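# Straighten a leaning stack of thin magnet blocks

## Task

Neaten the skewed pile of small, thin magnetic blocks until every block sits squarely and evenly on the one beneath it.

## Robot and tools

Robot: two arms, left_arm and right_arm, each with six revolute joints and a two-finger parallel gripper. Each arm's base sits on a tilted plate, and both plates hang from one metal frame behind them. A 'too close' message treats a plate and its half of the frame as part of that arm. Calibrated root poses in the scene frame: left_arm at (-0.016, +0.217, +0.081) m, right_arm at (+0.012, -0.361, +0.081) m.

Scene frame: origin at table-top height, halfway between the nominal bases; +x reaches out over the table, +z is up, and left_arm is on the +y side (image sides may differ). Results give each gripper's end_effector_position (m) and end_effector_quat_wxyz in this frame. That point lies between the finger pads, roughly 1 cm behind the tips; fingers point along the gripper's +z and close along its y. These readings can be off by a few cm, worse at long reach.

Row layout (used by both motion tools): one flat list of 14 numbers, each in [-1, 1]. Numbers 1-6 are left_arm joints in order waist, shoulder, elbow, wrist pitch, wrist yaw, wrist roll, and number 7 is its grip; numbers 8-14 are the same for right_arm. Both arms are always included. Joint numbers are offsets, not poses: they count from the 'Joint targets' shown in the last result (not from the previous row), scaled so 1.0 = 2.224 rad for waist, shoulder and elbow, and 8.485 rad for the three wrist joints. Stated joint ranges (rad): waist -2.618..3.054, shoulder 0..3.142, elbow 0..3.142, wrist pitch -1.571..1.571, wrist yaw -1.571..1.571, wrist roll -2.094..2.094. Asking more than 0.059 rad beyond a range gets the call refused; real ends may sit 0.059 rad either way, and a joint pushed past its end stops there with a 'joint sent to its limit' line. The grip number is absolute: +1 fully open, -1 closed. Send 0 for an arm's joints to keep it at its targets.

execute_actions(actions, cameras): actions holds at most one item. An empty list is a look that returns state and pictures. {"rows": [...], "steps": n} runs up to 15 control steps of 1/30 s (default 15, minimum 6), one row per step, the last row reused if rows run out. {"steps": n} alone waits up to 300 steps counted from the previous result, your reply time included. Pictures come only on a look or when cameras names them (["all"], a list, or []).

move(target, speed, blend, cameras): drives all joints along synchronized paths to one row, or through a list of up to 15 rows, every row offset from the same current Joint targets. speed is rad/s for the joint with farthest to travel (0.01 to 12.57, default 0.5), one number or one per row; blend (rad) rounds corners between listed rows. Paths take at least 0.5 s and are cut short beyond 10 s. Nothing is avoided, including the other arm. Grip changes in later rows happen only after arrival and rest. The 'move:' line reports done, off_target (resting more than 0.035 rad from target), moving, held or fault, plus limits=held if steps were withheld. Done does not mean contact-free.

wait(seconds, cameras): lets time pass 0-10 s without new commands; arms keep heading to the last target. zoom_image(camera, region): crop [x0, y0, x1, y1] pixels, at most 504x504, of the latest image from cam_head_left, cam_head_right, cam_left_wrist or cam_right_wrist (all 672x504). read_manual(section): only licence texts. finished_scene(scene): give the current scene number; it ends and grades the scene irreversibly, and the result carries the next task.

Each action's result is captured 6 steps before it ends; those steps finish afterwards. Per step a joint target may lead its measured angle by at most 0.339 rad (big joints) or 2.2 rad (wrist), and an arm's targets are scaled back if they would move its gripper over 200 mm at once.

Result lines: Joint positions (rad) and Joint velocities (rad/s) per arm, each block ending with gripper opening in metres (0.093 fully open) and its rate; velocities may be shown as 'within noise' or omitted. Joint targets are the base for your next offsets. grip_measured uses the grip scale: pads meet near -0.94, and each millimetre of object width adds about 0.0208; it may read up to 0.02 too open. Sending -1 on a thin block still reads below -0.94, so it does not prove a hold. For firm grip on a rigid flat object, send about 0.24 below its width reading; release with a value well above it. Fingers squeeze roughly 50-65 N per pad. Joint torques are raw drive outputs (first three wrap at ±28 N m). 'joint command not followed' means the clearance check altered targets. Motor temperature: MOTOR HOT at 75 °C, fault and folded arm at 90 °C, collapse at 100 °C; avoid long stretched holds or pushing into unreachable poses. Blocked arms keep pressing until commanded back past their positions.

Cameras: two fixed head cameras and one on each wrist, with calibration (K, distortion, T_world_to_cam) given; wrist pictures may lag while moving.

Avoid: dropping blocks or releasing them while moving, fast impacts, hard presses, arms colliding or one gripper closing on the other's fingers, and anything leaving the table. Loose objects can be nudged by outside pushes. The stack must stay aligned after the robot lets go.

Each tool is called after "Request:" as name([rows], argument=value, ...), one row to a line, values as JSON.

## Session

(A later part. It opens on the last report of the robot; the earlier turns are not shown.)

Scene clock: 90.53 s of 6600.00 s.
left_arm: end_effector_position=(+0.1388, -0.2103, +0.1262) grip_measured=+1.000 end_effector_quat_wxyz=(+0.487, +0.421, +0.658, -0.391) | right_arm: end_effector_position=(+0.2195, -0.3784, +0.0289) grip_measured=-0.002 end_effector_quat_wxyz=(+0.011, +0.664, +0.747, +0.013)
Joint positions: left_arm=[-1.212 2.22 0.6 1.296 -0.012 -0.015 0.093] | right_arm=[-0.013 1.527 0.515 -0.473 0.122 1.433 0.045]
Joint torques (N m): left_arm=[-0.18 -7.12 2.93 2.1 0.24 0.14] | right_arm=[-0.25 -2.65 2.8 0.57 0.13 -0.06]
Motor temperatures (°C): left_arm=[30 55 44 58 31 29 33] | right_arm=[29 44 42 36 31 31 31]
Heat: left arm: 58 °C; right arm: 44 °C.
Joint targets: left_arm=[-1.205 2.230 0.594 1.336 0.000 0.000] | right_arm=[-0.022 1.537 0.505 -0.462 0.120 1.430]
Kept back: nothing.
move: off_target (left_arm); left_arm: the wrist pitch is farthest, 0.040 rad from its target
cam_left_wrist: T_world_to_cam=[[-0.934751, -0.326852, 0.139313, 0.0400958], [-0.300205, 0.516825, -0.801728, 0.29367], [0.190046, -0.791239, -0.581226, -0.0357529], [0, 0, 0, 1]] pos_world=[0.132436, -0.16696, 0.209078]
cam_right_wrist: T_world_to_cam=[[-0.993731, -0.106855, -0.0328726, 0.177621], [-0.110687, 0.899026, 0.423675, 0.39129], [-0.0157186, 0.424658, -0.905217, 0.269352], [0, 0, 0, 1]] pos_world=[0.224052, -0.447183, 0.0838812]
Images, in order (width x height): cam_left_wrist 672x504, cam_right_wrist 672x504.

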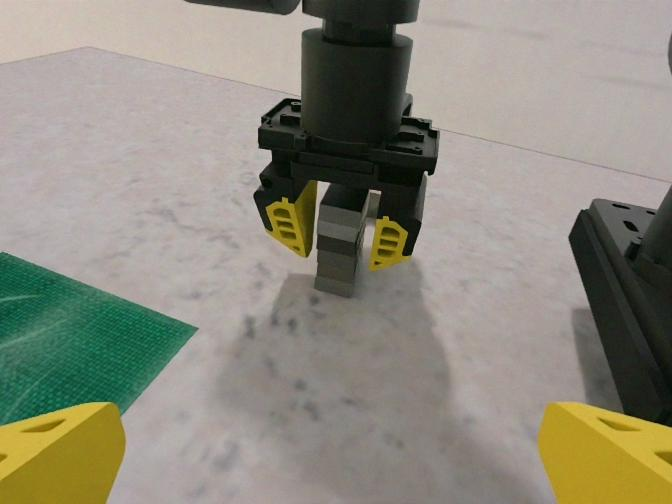

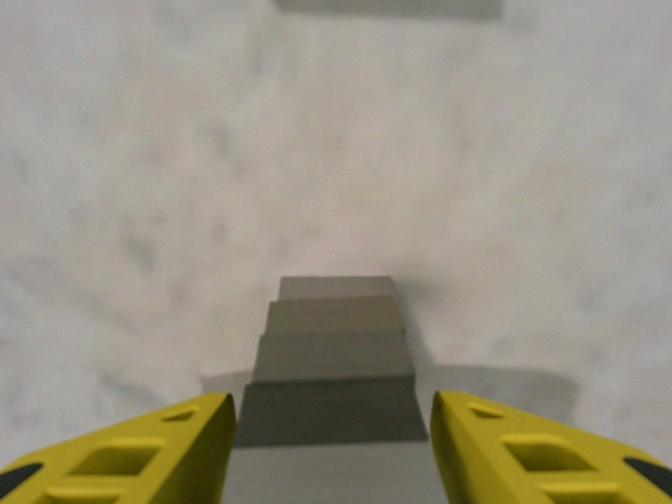

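Request:
move([
  [0,0,0,0,0,0,1,0,0,0,0,0,0,-0.25],
  [0,0,0,0,0,0,1,0,0,0,0,0,0,-0.35],
  [0,0,0,0,0,0,1,0,0,0,0,0,0,-0.39],
  [0,0,0,0,0,0,1,0,0,0,0,0,0,-0.42],
  [0,0,0,0,0,0,1,0,0,0,0,0,0,-0.45],
  [0,0,0,0,0,0,1,0,0,0,0,0,0,-0.49],
  [0,0,0,0,0,0,1,0,0,0,0,0,0,-0.54],
  [0,0,0,0,0,0,1,0,0,0,0,0,0,-0.62],
], speed=0.1, cameras=["cam_right_wrist","cam_left_wrist"])

Request:
zoom_image(camera="cam_left_wrist", region=[308, 200, 368, 250])

Request:
zoom_image(camera="cam_left_wrist", region=[308, 250, 368, 300])

Scene clock: 95.30 s of 6600.00 s.
left_arm: end_effector_position=(+0.1388, -0.2103, +0.1262) grip_measured=+1.000 end_effector_quat_wxyz=(+0.487, +0.421, +0.658, -0.391) | right_arm: end_effector_position=(+0.2196, -0.3784, +0.0289) grip_measured=-0.513 end_effector_quat_wxyz=(+0.012, +0.664, +0.747, +0.014)
Joint positions: left_arm=[-1.212 2.22 0.6 1.296 -0.012 -0.015 0.093] | right_arm=[-0.013 1.527 0.515 -0.472 0.122 1.433 0.021]
Joint torques (N m): left_arm=[-0.27 -7.15 3 2.09 0.24 0.12] | right_arm=[-0.28 -2.7 2.76 0.56 0.14 -0.08]
Motor temperatures (°C): left_arm=[30 55 44 58 31 29 33] | right_arm=[29 43 42 36 30 31 31]
Heat: left arm: 58 °C; right arm: 43 °C.
Joint targets: left_arm=[-1.205 2.230 0.594 1.336 0.000 0.000] | right_arm=[-0.022 1.537 0.505 -0.462 0.120 1.430]
Kept back: nothing.
move: off_target (left_arm); left_arm: the wrist pitch is farthest, 0.040 rad from its target
cam_left_wrist: T_world_to_cam=[[-0.934751, -0.326852, 0.139313, 0.0400958], [-0.300205, 0.516825, -0.801728, 0.29367], [0.190046, -0.791239, -0.581226, -0.0357529], [0, 0, 0, 1]] pos_world=[0.132436, -0.16696, 0.209078]
cam_right_wrist: T_world_to_cam=[[-0.993719, -0.106743, -0.0335854, 0.177929], [-0.11089, 0.899055, 0.423561, 0.391381], [-0.0150172, 0.424625, -0.905245, 0.269185], [0, 0, 0, 1]] pos_world=[0.224254, -0.447183, 0.0838804]
Images, in order (width x height): cam_left_wrist 672x504, cam_right_wrist 672x504.

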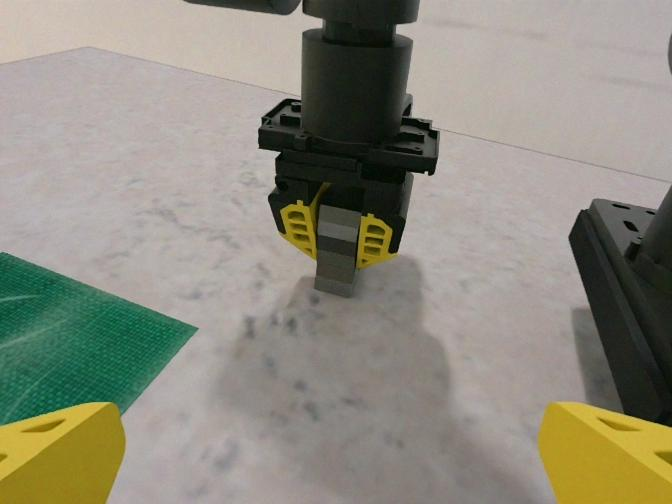

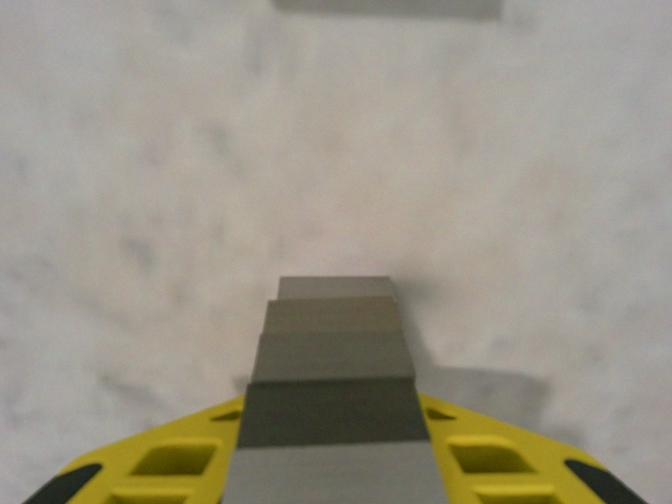

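Scaled by 8.400 (camera's finer frame: 960x720).

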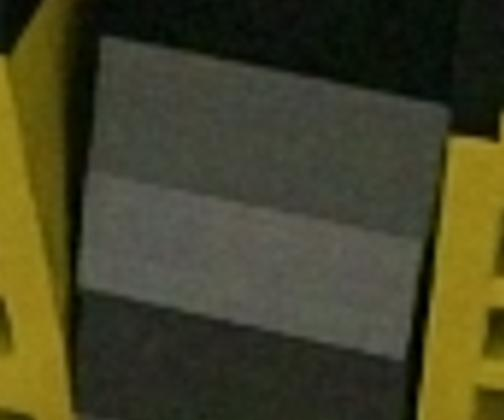

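Scaled by 8.400 (camera's finer frame: 960x720).

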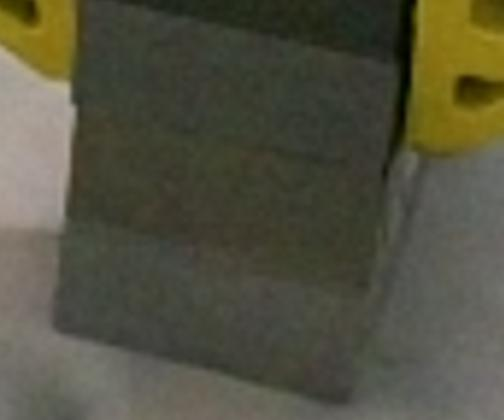

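Request:
zoom_image(camera="cam_right_wrist", region=[240, 264, 430, 504])

Scaled by 2.100 (camera's finer frame: 960x720).

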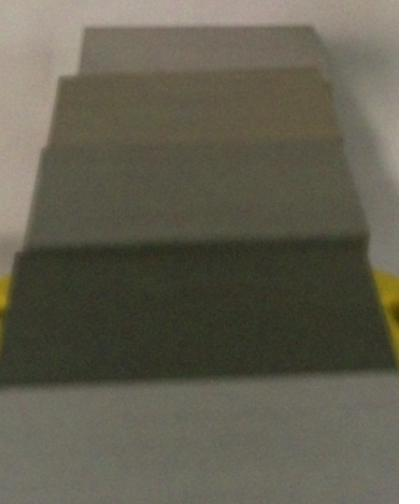

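Request:
move([
  [0,0,0,0,0,0,1,0,0,0,0,0,0,-0.4],
  [0,0,0,0,0,0,1,0,0,0,0,0,0,-0.1],
  [0,0,0,0,0,0,1,0.0279,-0.1070,0.1259,-0.0631,0,0,-0.1],
  [0,0,0,0,0,0,1,0.0279,-0.1070,0.1259,-0.0631,0,-0.1861,0.62],
], speed=[0.3,0.3,0.3,1.0], cameras=["cam_right_wrist","cam_left_wrist"])

Request:
zoom_image(camera="cam_left_wrist", region=[308, 180, 388, 240])

Request:
zoom_image(camera="cam_left_wrist", region=[308, 240, 388, 300])

Request:
zoom_image(camera="cam_right_wrist", region=[200, 180, 440, 360])

Scene clock: 105.17 s of 6600.00 s.
left_arm: end_effector_position=(+0.1388, -0.2103, +0.1262) grip_measured=+1.000 end_effector_quat_wxyz=(+0.487, +0.421, +0.658, -0.391) | right_arm: end_effector_position=(+0.2193, -0.3807, +0.1184) grip_measured=+0.618 end_effector_quat_wxyz=(+0.001, -0.086, +0.996, +0.004)
Joint positions: left_arm=[-1.212 2.22 0.6 1.296 -0.012 -0.015 0.093] | right_arm=[0.031 1.315 0.761 -0.969 0.122 -0.142 0.075]
Joint torques (N m): left_arm=[-0.23 -7.25 2.99 2.09 0.23 0.11] | right_arm=[1.42 -4.45 6.95 0.11 0.07 -0.11]
Motor temperatures (°C): left_arm=[30 55 44 59 31 29 32] | right_arm=[29 43 43 36 30 31 31]
Heat: left arm: 59 °C; right arm: 43 °C.
Joint targets: left_arm=[-1.205 2.230 0.594 1.336 0.000 0.000] | right_arm=[0.040 1.299 0.786 -0.997 0.120 -0.149]
Kept back: nothing.
move: off_target (left_arm); left_arm: the wrist pitch is farthest, 0.040 rad from its target
cam_left_wrist: T_world_to_cam=[[-0.934751, -0.326852, 0.139313, 0.0400958], [-0.300205, 0.516825, -0.801728, 0.29367], [0.190046, -0.791239, -0.581226, -0.0357529], [0, 0, 0, 1]] pos_world=[0.132436, -0.16696, 0.209078]
cam_right_wrist: T_world_to_cam=[[0.159839, -0.987131, -0.0049562, -0.411254], [-0.89528, -0.147078, 0.420526, 0.129571], [-0.415843, -0.0627793, -0.907267, 0.253763], [0, 0, 0, 1]] pos_world=[0.287262, -0.370973, 0.173704]
Images, in order (width x height): cam_left_wrist 672x504, cam_right_wrist 672x504.

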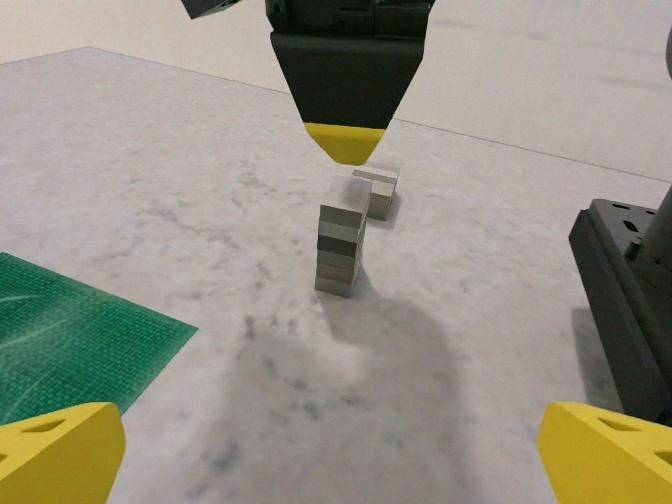

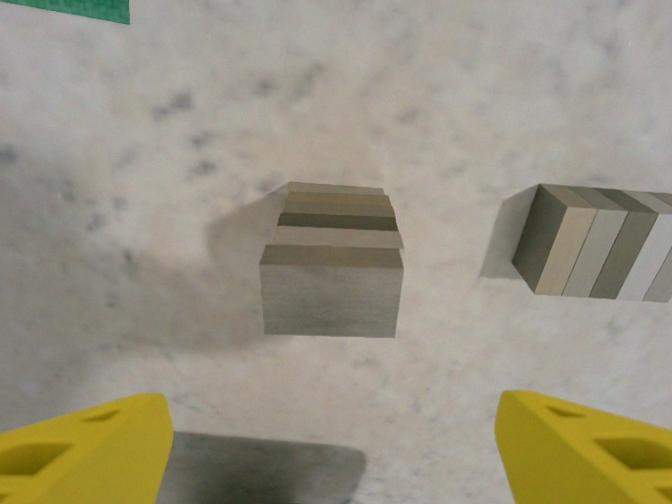

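Scaled by 6.300 (camera's finer frame: 960x720).

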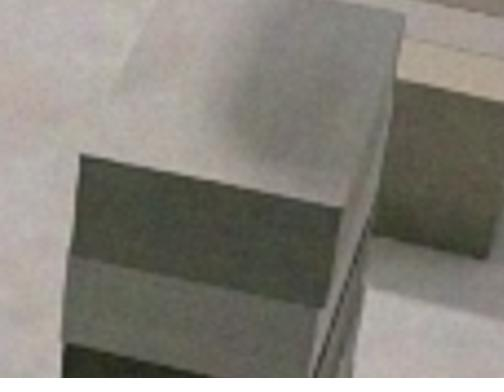

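Scaled by 6.300 (camera's finer frame: 960x720).

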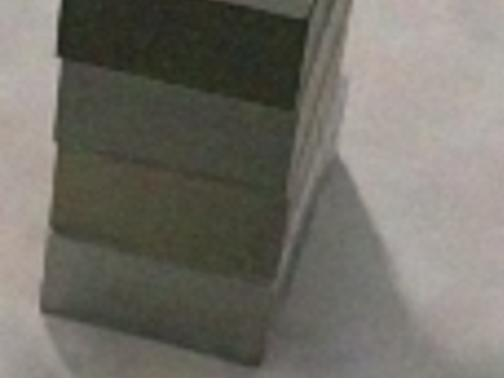

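Scaled by 2.100 (camera's finer frame: 960x720).

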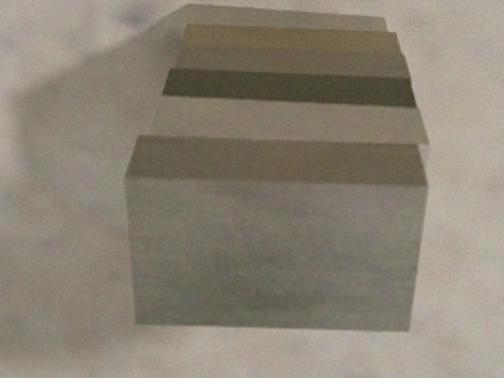

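Request:
move(target=[0,0,0,0,0,0,1,-0.0306,0.1070,-0.1259,0.0631,0,0,0.62], speed=0.25, cameras=["cam_right_wrist","cam_left_wrist"])

Request:
zoom_image(camera="cam_right_wrist", region=[190, 290, 480, 504])

Scene clock: 108.30 s of 6600.00 s.
left_arm: end_effector_position=(+0.1388, -0.2103, +0.1262) grip_measured=+1.000 end_effector_quat_wxyz=(+0.487, +0.421, +0.658, -0.391) | right_arm: end_effector_position=(+0.2185, -0.3796, +0.0284) grip_measured=+0.618 end_effector_quat_wxyz=(+0.016, -0.059, +0.998, +0.001)
Joint positions: left_arm=[-1.212 2.22 0.6 1.296 -0.012 -0.015 0.093] | right_arm=[-0.019 1.527 0.514 -0.474 0.122 -0.142 0.075]
Joint torques (N m): left_arm=[-0.31 -7.2 2.99 2.11 0.25 0.11] | right_arm=[-0.24 -2.97 3.02 0.69 0.09 -0.09]
Motor temperatures (°C): left_arm=[30 55 43 59 31 29 32] | right_arm=[29 43 42 36 30 31 31]
Heat: left arm: 59 °C; right arm: 43 °C.
Joint targets: left_arm=[-1.205 2.230 0.594 1.336 0.000 0.000] | right_arm=[-0.028 1.537 0.506 -0.462 0.120 -0.149]
Kept back: nothing.
move: off_target (left_arm); left_arm: the wrist pitch is farthest, 0.040 rad from its target
cam_left_wrist: T_world_to_cam=[[-0.934751, -0.326852, 0.139313, 0.0400958], [-0.300205, 0.516825, -0.801728, 0.29367], [0.190046, -0.791239, -0.581226, -0.0357529], [0, 0, 0, 1]] pos_world=[0.132436, -0.16696, 0.209078]
cam_right_wrist: T_world_to_cam=[[0.106295, -0.994334, 0.00128368, -0.401648], [-0.91374, -0.0971698, 0.394508, 0.190593], [-0.392148, -0.043107, -0.918892, 0.174509], [0, 0, 0, 1]] pos_world=[0.285279, -0.37333, 0.0856799]
Images, in order (width x height): cam_left_wrist 672x504, cam_right_wrist 672x504.

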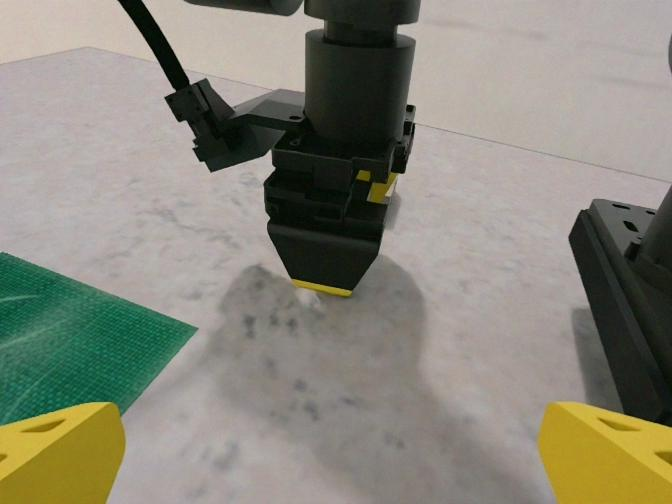

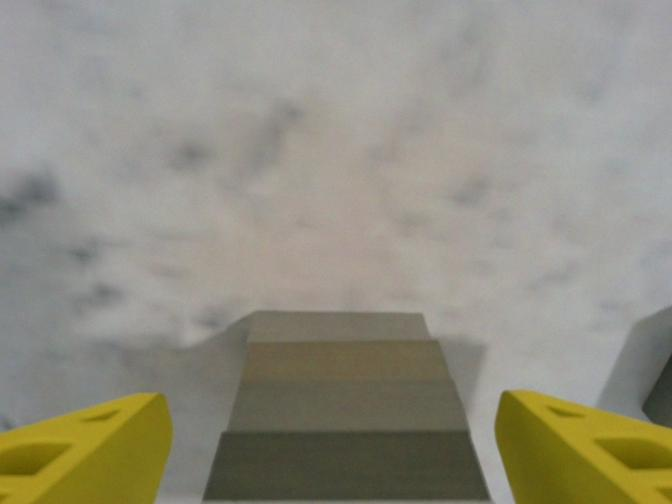

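Scaled by 1.738 (camera's finer frame: 960x720).

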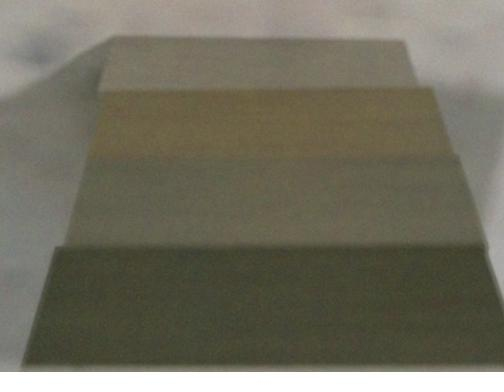

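Request:
move(target=[0,0,0,0,0,0,1,-0.0025,0,0,0,0,0.0027,0.62], speed=0.1, cameras=["cam_right_wrist"])

Request:
zoom_image(camera="cam_right_wrist", region=[190, 290, 480, 504])

Scene clock: 109.73 s of 6600.00 s.
left_arm: end_effector_position=(+0.1388, -0.2103, +0.1262) grip_measured=+1.000 end_effector_quat_wxyz=(+0.487, +0.421, +0.658, -0.391) | right_arm: end_effector_position=(+0.2185, -0.3808, +0.0283) grip_measured=+0.618 end_effector_quat_wxyz=(+0.016, -0.052, +0.999, +0.001)
Joint positions: left_arm=[-1.212 2.22 0.6 1.296 -0.012 -0.015 0.093] | right_arm=[-0.025 1.527 0.514 -0.474 0.122 -0.135 0.075]
Joint torques (N m): left_arm=[-0.24 -7.16 3.07 2.1 0.22 0.12] | right_arm=[-0.17 -2.81 2.86 0.64 0.06 0.07]
Motor temperatures (°C): left_arm=[30 55 43 59 31 29 32] | right_arm=[29 43 42 36 30 31 31]
Heat: left arm: 59 °C; right arm: 43 °C.
Joint targets: left_arm=[-1.205 2.230 0.594 1.336 0.000 0.000] | right_arm=[-0.033 1.537 0.506 -0.462 0.120 -0.126]
Kept back: nothing.
move: off_target (left_arm); left_arm: the wrist pitch is farthest, 0.040 rad from its target
cam_right_wrist: T_world_to_cam=[[0.0929406, -0.995671, 0.00134136, -0.400429], [-0.914968, -0.084876, 0.394499, 0.195473], [-0.392677, -0.0378923, -0.918895, 0.176469], [0, 0, 0, 1]] pos_world=[0.285363, -0.375417, 0.0855799]

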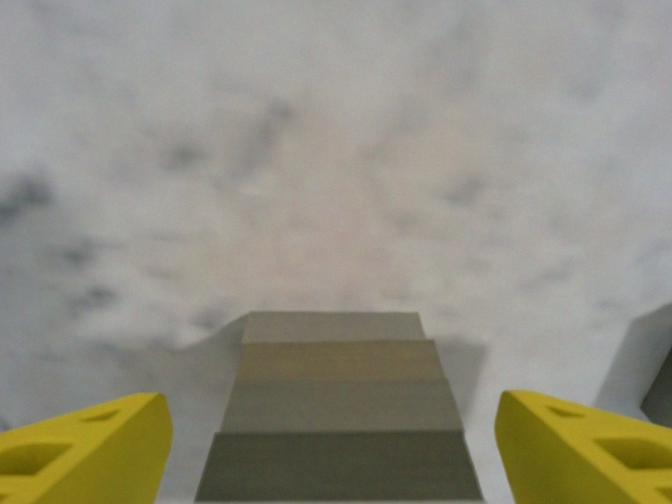

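Scaled by 1.738 (camera's finer frame: 960x720).

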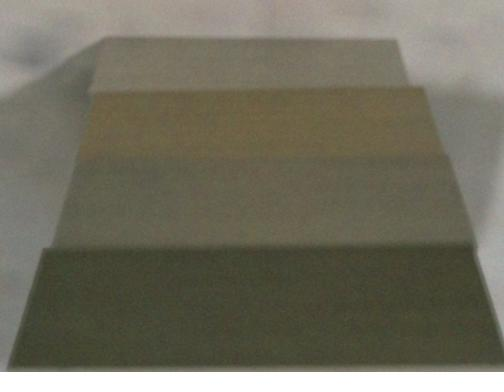

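Request:
move([
  [0,0,0,0,0,0,1,0,0,0,0,0,0,0.3],
  [0,0,0,0,0,0,1,0,0,0,0,0,0,0.12],
  [0,0,0,0,0,0,1,0,0,0,0,0,0,0.05],
  [0,0,0,0,0,0,1,0,0,0,0,0,0,0.02],
  [0,0,0,0,0,0,1,0,0,0,0,0,0,0.0],
  [0,0,0,0,0,0,1,0,0,0,0,0,0,-0.02],
  [0,0,0,0,0,0,1,0,0,0,0,0,0,-0.04],
  [0,0,0,0,0,0,1,0,0,0,0,0,0,-0.06],
  [0,0,0,0,0,0,1,0,0,0,0,0,0,-0.09],
  [0,0,0,0,0,0,1,0,0,0,0,0,0,-0.13],
  [0,0,0,0,0,0,1,0,0,0,0,0,0,-0.18],
  [0,0,0,0,0,0,1,0,0,0,0,0,0,-0.25],
], speed=0.1, cameras=["cam_right_wrist","cam_left_wrist"])

Request:
zoom_image(camera="cam_right_wrist", region=[190, 290, 480, 504])

Scene clock: 116.27 s of 6600.00 s.
left_arm: end_effector_position=(+0.1388, -0.2103, +0.1262) grip_measured=+1.000 end_effector_quat_wxyz=(+0.487, +0.421, +0.658, -0.391) | right_arm: end_effector_position=(+0.2188, -0.3820, +0.0283) grip_measured=-0.194 end_effector_quat_wxyz=(+0.016, -0.051, +0.999, -0.002)
Joint positions: left_arm=[-1.212 2.22 0.6 1.296 -0.012 -0.015 0.093] | right_arm=[-0.025 1.527 0.514 -0.472 0.128 -0.134 0.036]
Joint torques (N m): left_arm=[-0.24 -7.12 3 2.12 0.23 0.13] | right_arm=[-0.17 -2.89 2.89 0.66 -0.01 0.02]
Motor temperatures (°C): left_arm=[30 55 43 59 31 29 32] | right_arm=[29 43 42 35 30 31 31]
Heat: left arm: 59 °C; right arm: 43 °C.
Joint targets: left_arm=[-1.205 2.230 0.594 1.336 0.000 0.000] | right_arm=[-0.033 1.537 0.506 -0.462 0.120 -0.126]
Kept back: nothing.
move: off_target (left_arm); left_arm: the wrist pitch is farthest, 0.040 rad from its target
cam_left_wrist: T_world_to_cam=[[-0.934751, -0.326852, 0.139313, 0.0400958], [-0.300205, 0.516825, -0.801728, 0.29367], [0.190046, -0.791239, -0.581226, -0.0357529], [0, 0, 0, 1]] pos_world=[0.132436, -0.16696, 0.209078]
cam_right_wrist: T_world_to_cam=[[0.0911614, -0.99581, 0.00715844, -0.4014], [-0.915456, -0.0809717, 0.394188, 0.197212], [-0.391957, -0.0424879, -0.919002, 0.174592], [0, 0, 0, 1]] pos_world=[0.285564, -0.376331, 0.0855856]
Images, in order (width x height): cam_left_wrist 672x504, cam_right_wrist 672x504.

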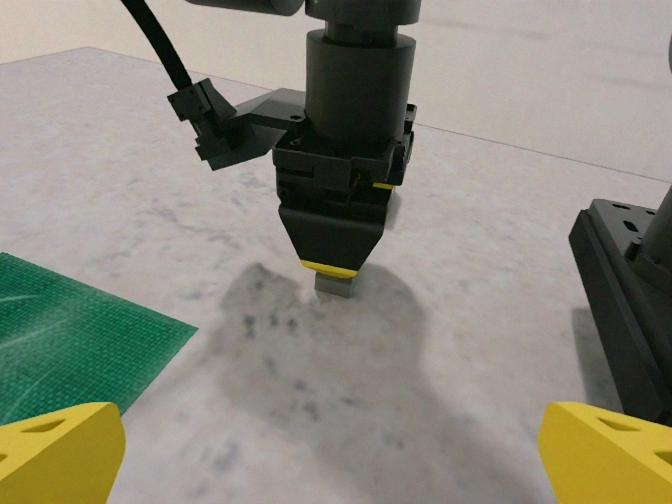

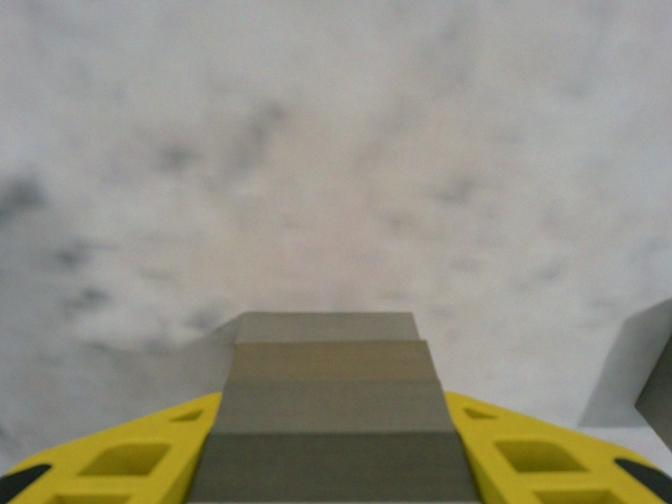

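Scaled by 1.738 (camera's finer frame: 960x720).

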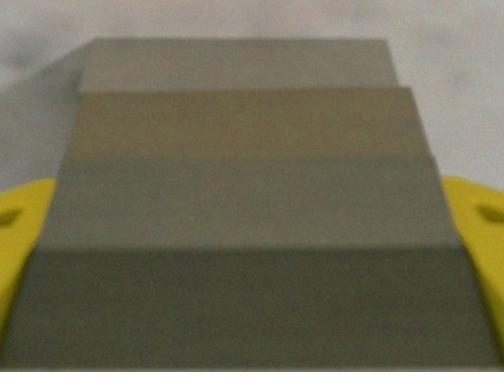

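Request:
move(target=[0,0,0,0,0,0,1,0.0095,0,0,0,0,0,-0.25], speed=0.05, cameras=["cam_right_wrist","cam_left_wrist"])

Request:
zoom_image(camera="cam_right_wrist", region=[190, 290, 480, 504])

Scene clock: 118.57 s of 6600.00 s.
left_arm: end_effector_position=(+0.1388, -0.2103, +0.1262) grip_measured=+1.000 end_effector_quat_wxyz=(+0.487, +0.421, +0.658, -0.391) | right_arm: end_effector_position=(+0.2189, -0.3817, +0.0283) grip_measured=-0.200 end_effector_quat_wxyz=(+0.016, -0.052, +0.999, -0.002)
Joint positions: left_arm=[-1.212 2.22 0.6 1.296 -0.012 -0.015 0.093] | right_arm=[-0.024 1.527 0.514 -0.472 0.128 -0.134 0.036]
Joint torques (N m): left_arm=[-0.13 -7.19 2.99 2.1 0.22 0.14] | right_arm=[1.89 -2.82 2.89 0.64 0.04 0.06]
Motor temperatures (°C): left_arm=[30 55 43 59 31 29 32] | right_arm=[29 42 42 35 30 31 31]
Heat: left arm: 59 °C; right arm: 42 °C.
Joint targets: left_arm=[-1.205 2.230 0.594 1.336 0.000 0.000] | right_arm=[-0.012 1.537 0.506 -0.462 0.120 -0.126]
Kept back: nothing.
move: off_target (left_arm); left_arm: the wrist pitch is farthest, 0.040 rad from its target
cam_left_wrist: T_world_to_cam=[[-0.934751, -0.326852, 0.139313, 0.0400958], [-0.300205, 0.516825, -0.801728, 0.29367], [0.190046, -0.791239, -0.581226, -0.0357529], [0, 0, 0, 1]] pos_world=[0.132436, -0.16696, 0.209078]
cam_right_wrist: T_world_to_cam=[[0.092192, -0.995716, 0.00709905, -0.401365], [-0.915601, -0.0819677, 0.393645, 0.197005], [-0.391377, -0.0427908, -0.919235, 0.174477], [0, 0, 0, 1]] pos_world=[0.285667, -0.376032, 0.0856849]
Images, in order (width x height): cam_left_wrist 672x504, cam_right_wrist 672x504.

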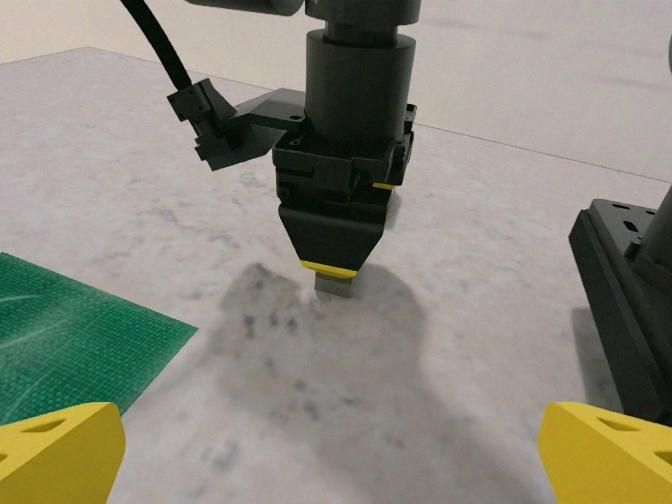

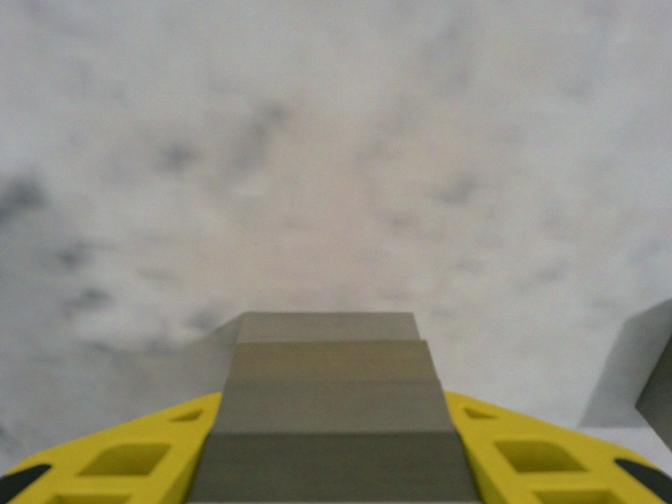

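Scaled by 1.738 (camera's finer frame: 960x720).

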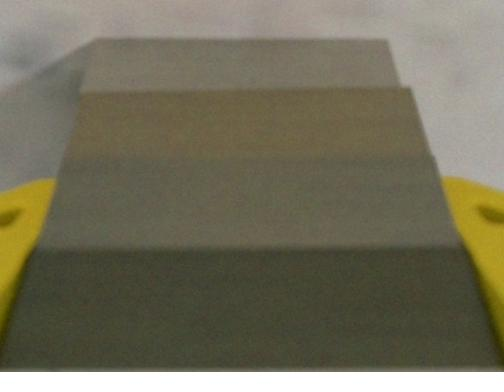

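Request:
move(target=[0,0,0,0,0,0,1,0.0018,0,0,0,0,0,-0.25], speed=0.05, cameras=["cam_right_wrist"])

Request:
zoom_image(camera="cam_right_wrist", region=[190, 290, 480, 504])

Scene clock: 119.67 s of 6600.00 s.
left_arm: end_effector_position=(+0.1388, -0.2103, +0.1262) grip_measured=+1.000 end_effector_quat_wxyz=(+0.487, +0.421, +0.658, -0.391) | right_arm: end_effector_position=(+0.2189, -0.3810, +0.0282) grip_measured=-0.200 end_effector_quat_wxyz=(+0.016, -0.053, +0.998, -0.002)
Joint positions: left_arm=[-1.212 2.22 0.6 1.296 -0.012 -0.015 0.093] | right_arm=[-0.021 1.528 0.514 -0.472 0.128 -0.134 0.036]
Joint torques (N m): left_arm=[-0.21 -7.09 3 2.09 0.19 0.13] | right_arm=[1.89 -3 2.86 0.66 0.01 0.04]
Motor temperatures (°C): left_arm=[30 55 43 59 31 29 32] | right_arm=[29 42 42 35 30 31 31]
Heat: left arm: 59 °C; right arm: 42 °C.
Joint targets: left_arm=[-1.205 2.230 0.594 1.336 0.000 0.000] | right_arm=[-0.008 1.537 0.506 -0.462 0.120 -0.126]
Kept back: nothing.
move: off_target (left_arm); left_arm: the wrist pitch is farthest, 0.040 rad from its target
cam_right_wrist: T_world_to_cam=[[0.0956783, -0.995385, 0.00731358, -0.401363], [-0.91516, -0.0850719, 0.394011, 0.195798], [-0.39157, -0.0443914, -0.919077, 0.173867], [0, 0, 0, 1]] pos_world=[0.28567, -0.375136, 0.0855856]

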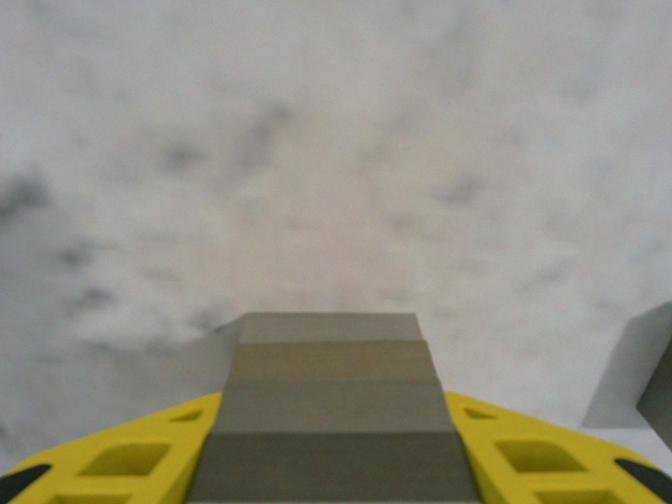

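Scaled by 1.738 (camera's finer frame: 960x720).

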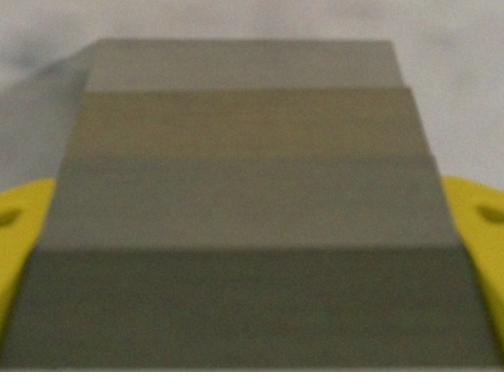

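Request:
move([
  [0,0,0,0,0,0,1,0,0,0,0,0,0,-0.1],
  [0,0,0,0,0,0,1,0,0,0,0,0,0,-0.03],
  [0,0,0,0,0,0,1,0,0,0,0,0,0,0.06],
  [0,0,0,0,0,0,1,0,0,0,0,0,0,0.4],
  [0,0,0,0,0,0,1,0.0234,-0.1070,0.1255,-0.0589,0,0,0.4],
], speed=0.3, cameras=["cam_right_wrist","cam_left_wrist","cam_head_left","cam_head_right"])

Request:
zoom_image(camera="cam_right_wrist", region=[230, 160, 440, 360])

Request:
zoom_image(camera="cam_left_wrist", region=[300, 170, 390, 300])

Scene clock: 124.57 s of 6600.00 s.
left_arm: end_effector_position=(+0.1388, -0.2103, +0.1262) grip_measured=+1.000 end_effector_quat_wxyz=(+0.487, +0.421, +0.658, -0.391) | right_arm: end_effector_position=(+0.2278, -0.3808, +0.1184) grip_measured=+0.398 end_effector_quat_wxyz=(+0.019, -0.081, +0.997, +0.000)
Joint positions: left_arm=[-1.212 2.22 0.6 1.296 -0.012 -0.015 0.093] | right_arm=[0.035 1.315 0.76 -0.933 0.128 -0.133 0.064]
Joint torques (N m): left_arm=[-0.29 -7.21 2.96 2.09 0.23 0.14] | right_arm=[1.37 -4.44 7.02 0.2 0 0.05]
Motor temperatures (°C): left_arm=[30 55 43 60 31 29 32] | right_arm=[29 42 42 35 30 31 31]
Heat: left arm: 60 °C; right arm: 42 °C.
Joint targets: left_arm=[-1.205 2.230 0.594 1.336 0.000 0.000] | right_arm=[0.044 1.299 0.785 -0.962 0.120 -0.126]
Kept back: nothing.
move: off_target (left_arm); left_arm: the wrist pitch is farthest, 0.040 rad from its target
cam_left_wrist: T_world_to_cam=[[-0.934751, -0.326852, 0.139313, 0.0400958], [-0.300205, 0.516825, -0.801728, 0.29367], [0.190046, -0.791239, -0.581226, -0.0357529], [0, 0, 0, 1]] pos_world=[0.132436, -0.16696, 0.209078]
cam_right_wrist: T_world_to_cam=[[0.149982, -0.988675, 0.00513208, -0.412147], [-0.910995, -0.136177, 0.389287, 0.148574], [-0.38418, -0.0630613, -0.921102, 0.251656], [0, 0, 0, 1]] pos_world=[0.293846, -0.371377, 0.176078]

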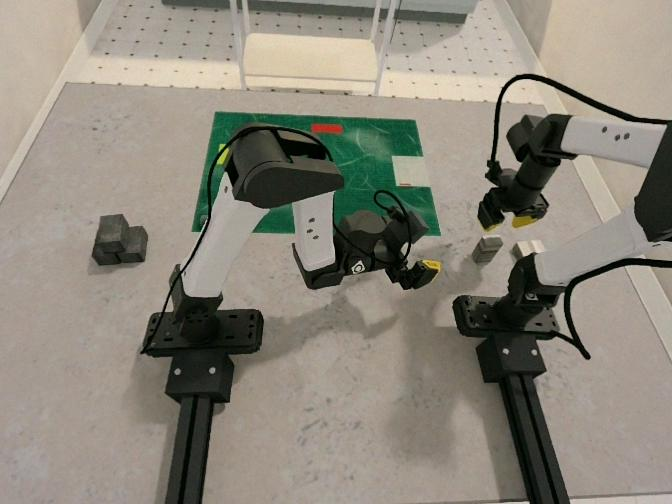

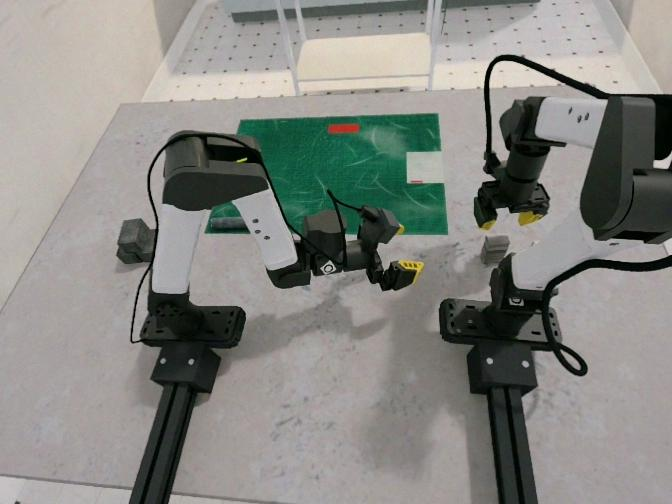

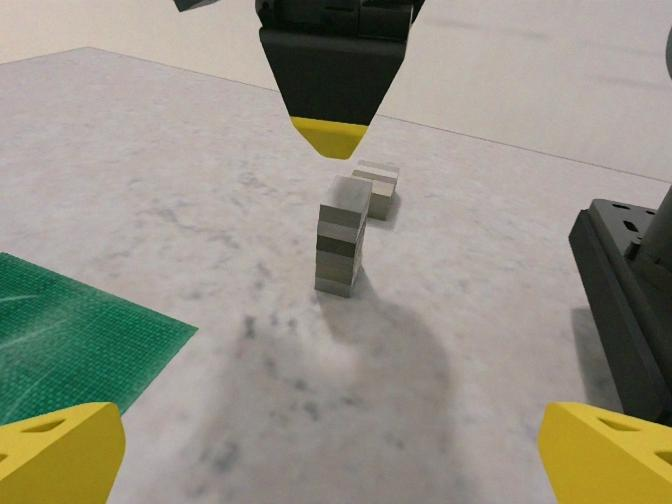

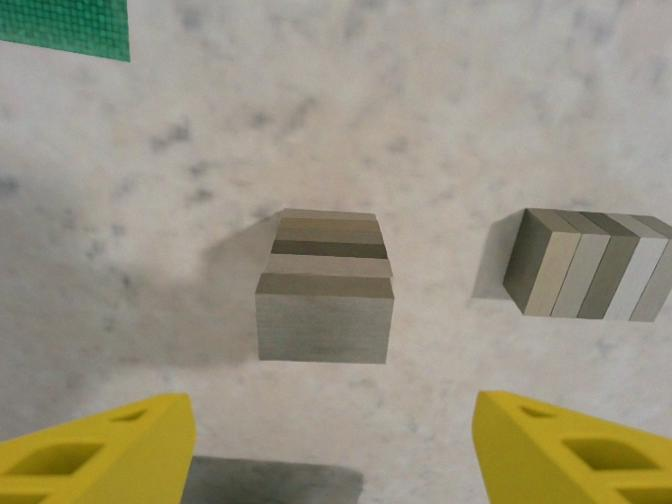

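Scaled by 2.400 (camera's finer frame: 960x720).

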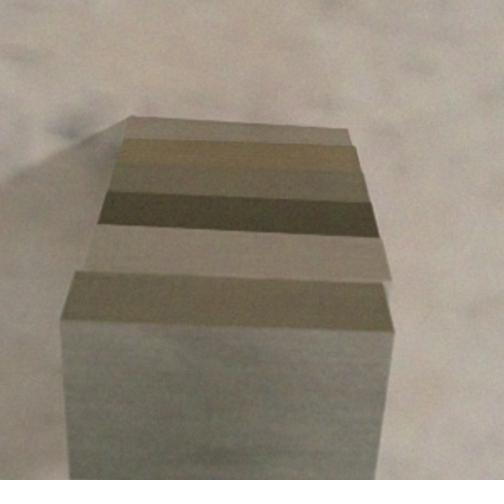

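Scaled by 3.877 (camera's finer frame: 960x720).

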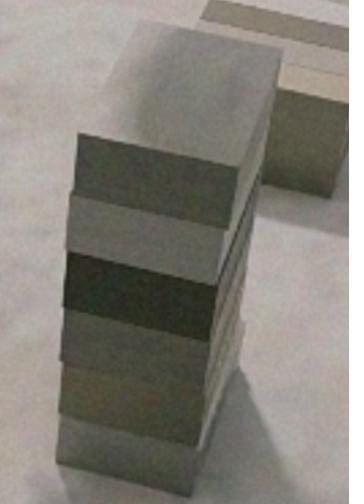

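Request:
zoom_image(camera="cam_right_wrist", region=[260, 195, 400, 305])

Request:
zoom_image(camera="cam_head_left", region=[455, 215, 515, 275])

Request:
zoom_image(camera="cam_head_right", region=[465, 215, 525, 275])

Scaled by 3.600 (camera's finer frame: 960x720).

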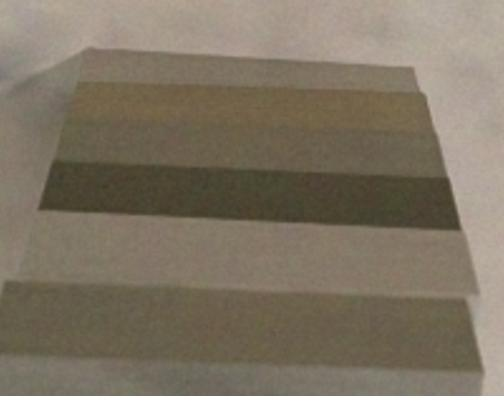

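Scaled by 8.400 (camera's finer frame: 960x720).

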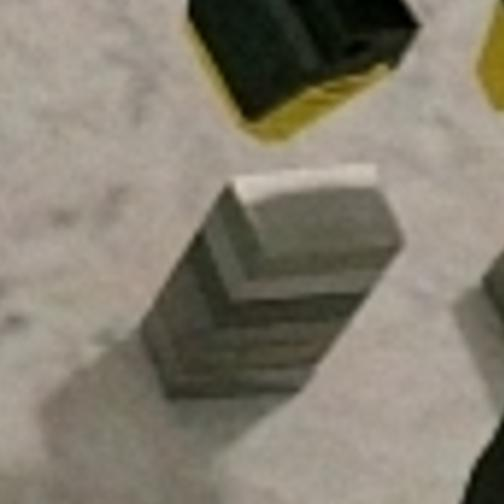

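Scaled by 8.400 (camera's finer frame: 960x720).

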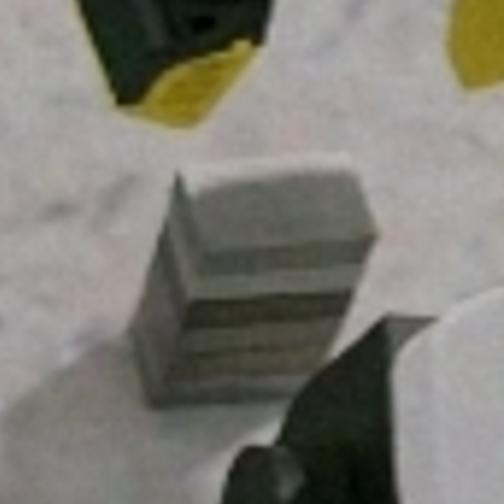

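Request:
move([
  [0,0,0,0,0,0,1,0,0,0,0,0,0.1854,0.4],
  [0,0,0,0,0,0,1,-0.0342,0.1070,-0.1255,0.0589,0,0.1854,0.4],
  [0,0,0,0,0,0,1,-0.0342,0.1070,-0.1255,0.0589,0,0.1854,0.0],
], speed=[1.0,0.3,0.3], cameras=["cam_right_wrist","cam_left_wrist"])

Request:
zoom_image(camera="cam_right_wrist", region=[200, 260, 480, 504])

Request:
zoom_image(camera="cam_left_wrist", region=[290, 190, 400, 310])

Scene clock: 132.10 s of 6600.00 s.
left_arm: end_effector_position=(+0.1388, -0.2103, +0.1262) grip_measured=+1.000 end_effector_quat_wxyz=(+0.487, +0.421, +0.658, -0.391) | right_arm: end_effector_position=(+0.2186, -0.3810, +0.0282) grip_measured=+0.002 end_effector_quat_wxyz=(+0.011, +0.670, +0.743, +0.011)
Joint positions: left_arm=[-1.212 2.22 0.6 1.296 -0.012 -0.015 0.093] | right_arm=[-0.024 1.528 0.514 -0.472 0.125 1.438 0.045]
Joint torques (N m): left_arm=[-0.25 -7.2 3.07 2.1 0.21 0.12] | right_arm=[-0.27 -2.71 2.73 0.56 0.11 0.06]
Motor temperatures (°C): left_arm=[30 55 43 60 31 29 32] | right_arm=[29 42 43 35 30 31 31]
Heat: left arm: 60 °C; right arm: 43 °C.
Joint targets: left_arm=[-1.205 2.230 0.594 1.336 0.000 0.000] | right_arm=[-0.032 1.538 0.506 -0.462 0.120 1.447]
Kept back: nothing.
move: off_target (left_arm); left_arm: the wrist pitch is farthest, 0.040 rad from its target
cam_left_wrist: T_world_to_cam=[[-0.934751, -0.326852, 0.139313, 0.0400958], [-0.300205, 0.516825, -0.801728, 0.29367], [0.190046, -0.791239, -0.581226, -0.0357529], [0, 0, 0, 1]] pos_world=[0.132436, -0.16696, 0.209078]
cam_right_wrist: T_world_to_cam=[[-0.995293, -0.0924058, -0.0292025, 0.182293], [-0.0960877, 0.901793, 0.421352, 0.391756], [-0.0126007, 0.422174, -0.906427, 0.268224], [0, 0, 0, 1]] pos_world=[0.222458, -0.449676, 0.0833817]
Images, in order (width x height): cam_left_wrist 672x504, cam_right_wrist 672x504.

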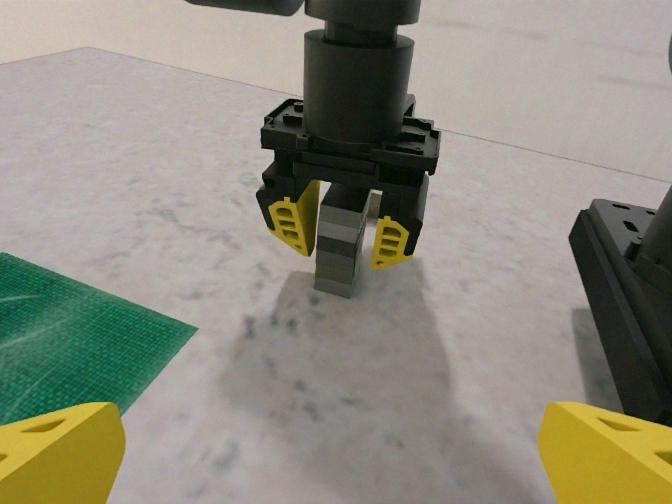

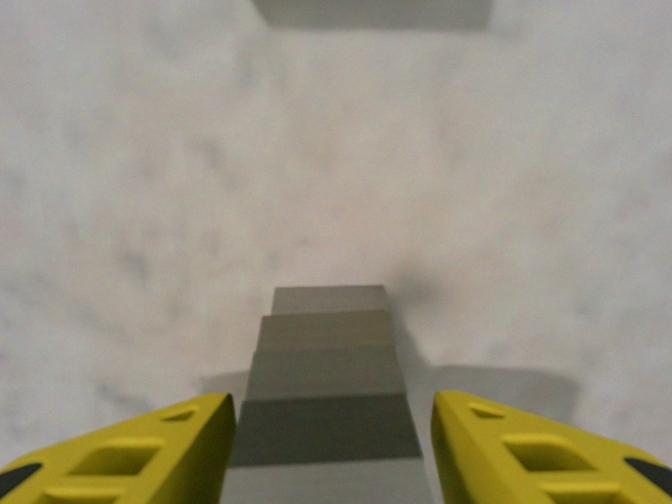

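Scaled by 1.800 (camera's finer frame: 960x720).

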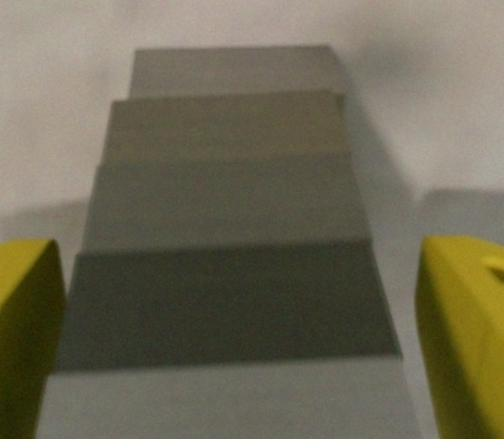

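Scaled by 4.200 (camera's finer frame: 960x720).

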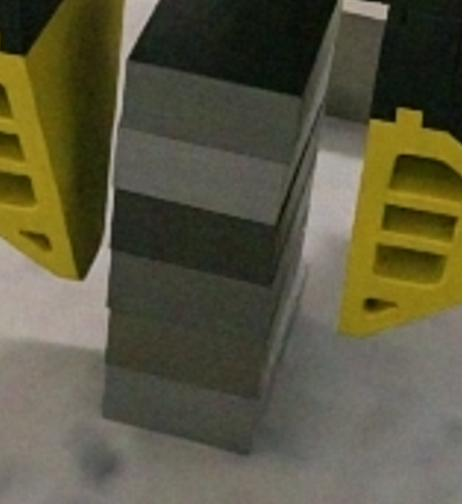

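Request:
move([
  [0,0,0,0,0,0,1,0,0,0,0.0006,0,0,-0.2],
  [0,0,0,0,0,0,1,0,0,0,0.0006,0,0,-0.3],
  [0,0,0,0,0,0,1,0,0,0,0.0006,0,0,-0.34],
  [0,0,0,0,0,0,1,0,0,0,0.0006,0,0,-0.37],
  [0,0,0,0,0,0,1,0,0,0,0.0006,0,0,-0.4],
  [0,0,0,0,0,0,1,0,0,0,0.0006,0,0,-0.42],
  [0,0,0,0,0,0,1,0,0,0,0.0006,0,0,-0.44],
], speed=0.1, cameras=["cam_right_wrist","cam_left_wrist"])

Request:
zoom_image(camera="cam_right_wrist", region=[200, 260, 480, 504])

Request:
zoom_image(camera="cam_left_wrist", region=[290, 190, 400, 310])

Scene clock: 138.37 s of 6600.00 s.
left_arm: end_effector_position=(+0.1388, -0.2103, +0.1263) grip_measured=+1.000 end_effector_quat_wxyz=(+0.488, +0.421, +0.658, -0.391) | right_arm: end_effector_position=(+0.2199, -0.3810, +0.0282) grip_measured=-0.431 end_effector_quat_wxyz=(+0.013, +0.670, +0.742, +0.013)
Joint positions: left_arm=[-1.212 2.22 0.6 1.296 -0.012 -0.015 0.093] | right_arm=[-0.024 1.528 0.514 -0.467 0.124 1.438 0.025]
Joint torques (N m): left_arm=[-0.12 -7.2 2.95 2.11 0.24 0.14] | right_arm=[-0.23 -2.74 2.93 0.58 0.14 0.08]
Motor temperatures (°C): left_arm=[30 55 43 60 31 29 32] | right_arm=[29 42 42 35 30 31 31]
Heat: left arm: 60 °C; right arm: 42 °C.
Joint targets: left_arm=[-1.205 2.230 0.594 1.336 0.000 0.000] | right_arm=[-0.032 1.538 0.506 -0.457 0.120 1.447]
Kept back: nothing.
move: off_target (left_arm); left_arm: the wrist pitch is farthest, 0.040 rad from its target
cam_left_wrist: T_world_to_cam=[[-0.934761, -0.326829, 0.139303, 0.0401033], [-0.300112, 0.516537, -0.801949, 0.293656], [0.190145, -0.791437, -0.580924, -0.0358619], [0, 0, 0, 1]] pos_world=[0.132435, -0.16696, 0.209077]
cam_right_wrist: T_world_to_cam=[[-0.995189, -0.0917024, -0.0344953, 0.183942], [-0.0976882, 0.901774, 0.421024, 0.39218], [-0.00750194, 0.422368, -0.906393, 0.267266], [0, 0, 0, 1]] pos_world=[0.223373, -0.449674, 0.0834765]
Images, in order (width x height): cam_left_wrist 672x504, cam_right_wrist 672x504.

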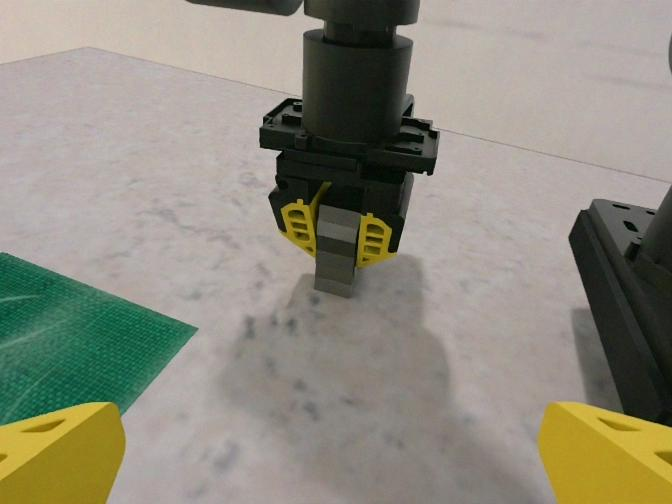

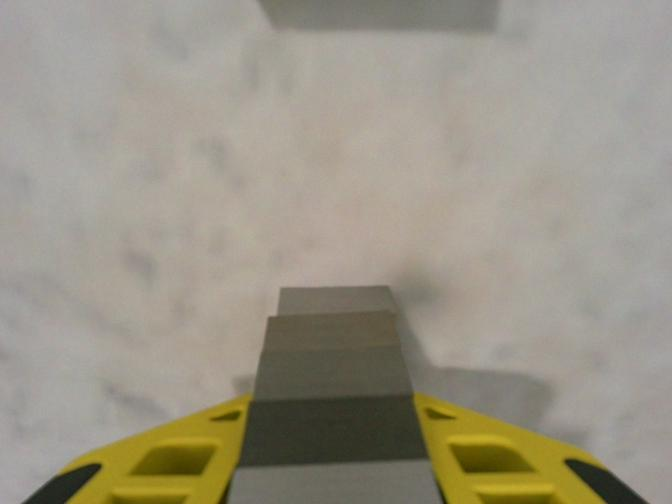

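Scaled by 1.800 (camera's finer frame: 960x720).

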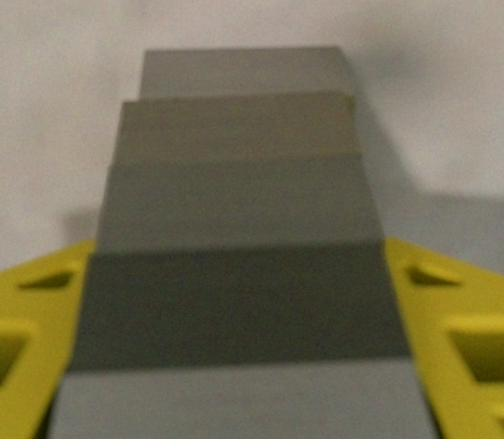

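Scaled by 4.200 (camera's finer frame: 960x720).

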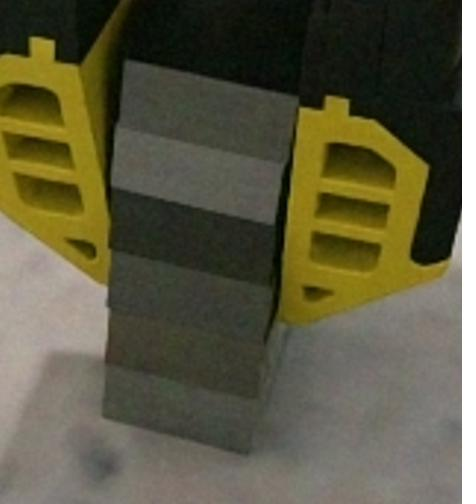

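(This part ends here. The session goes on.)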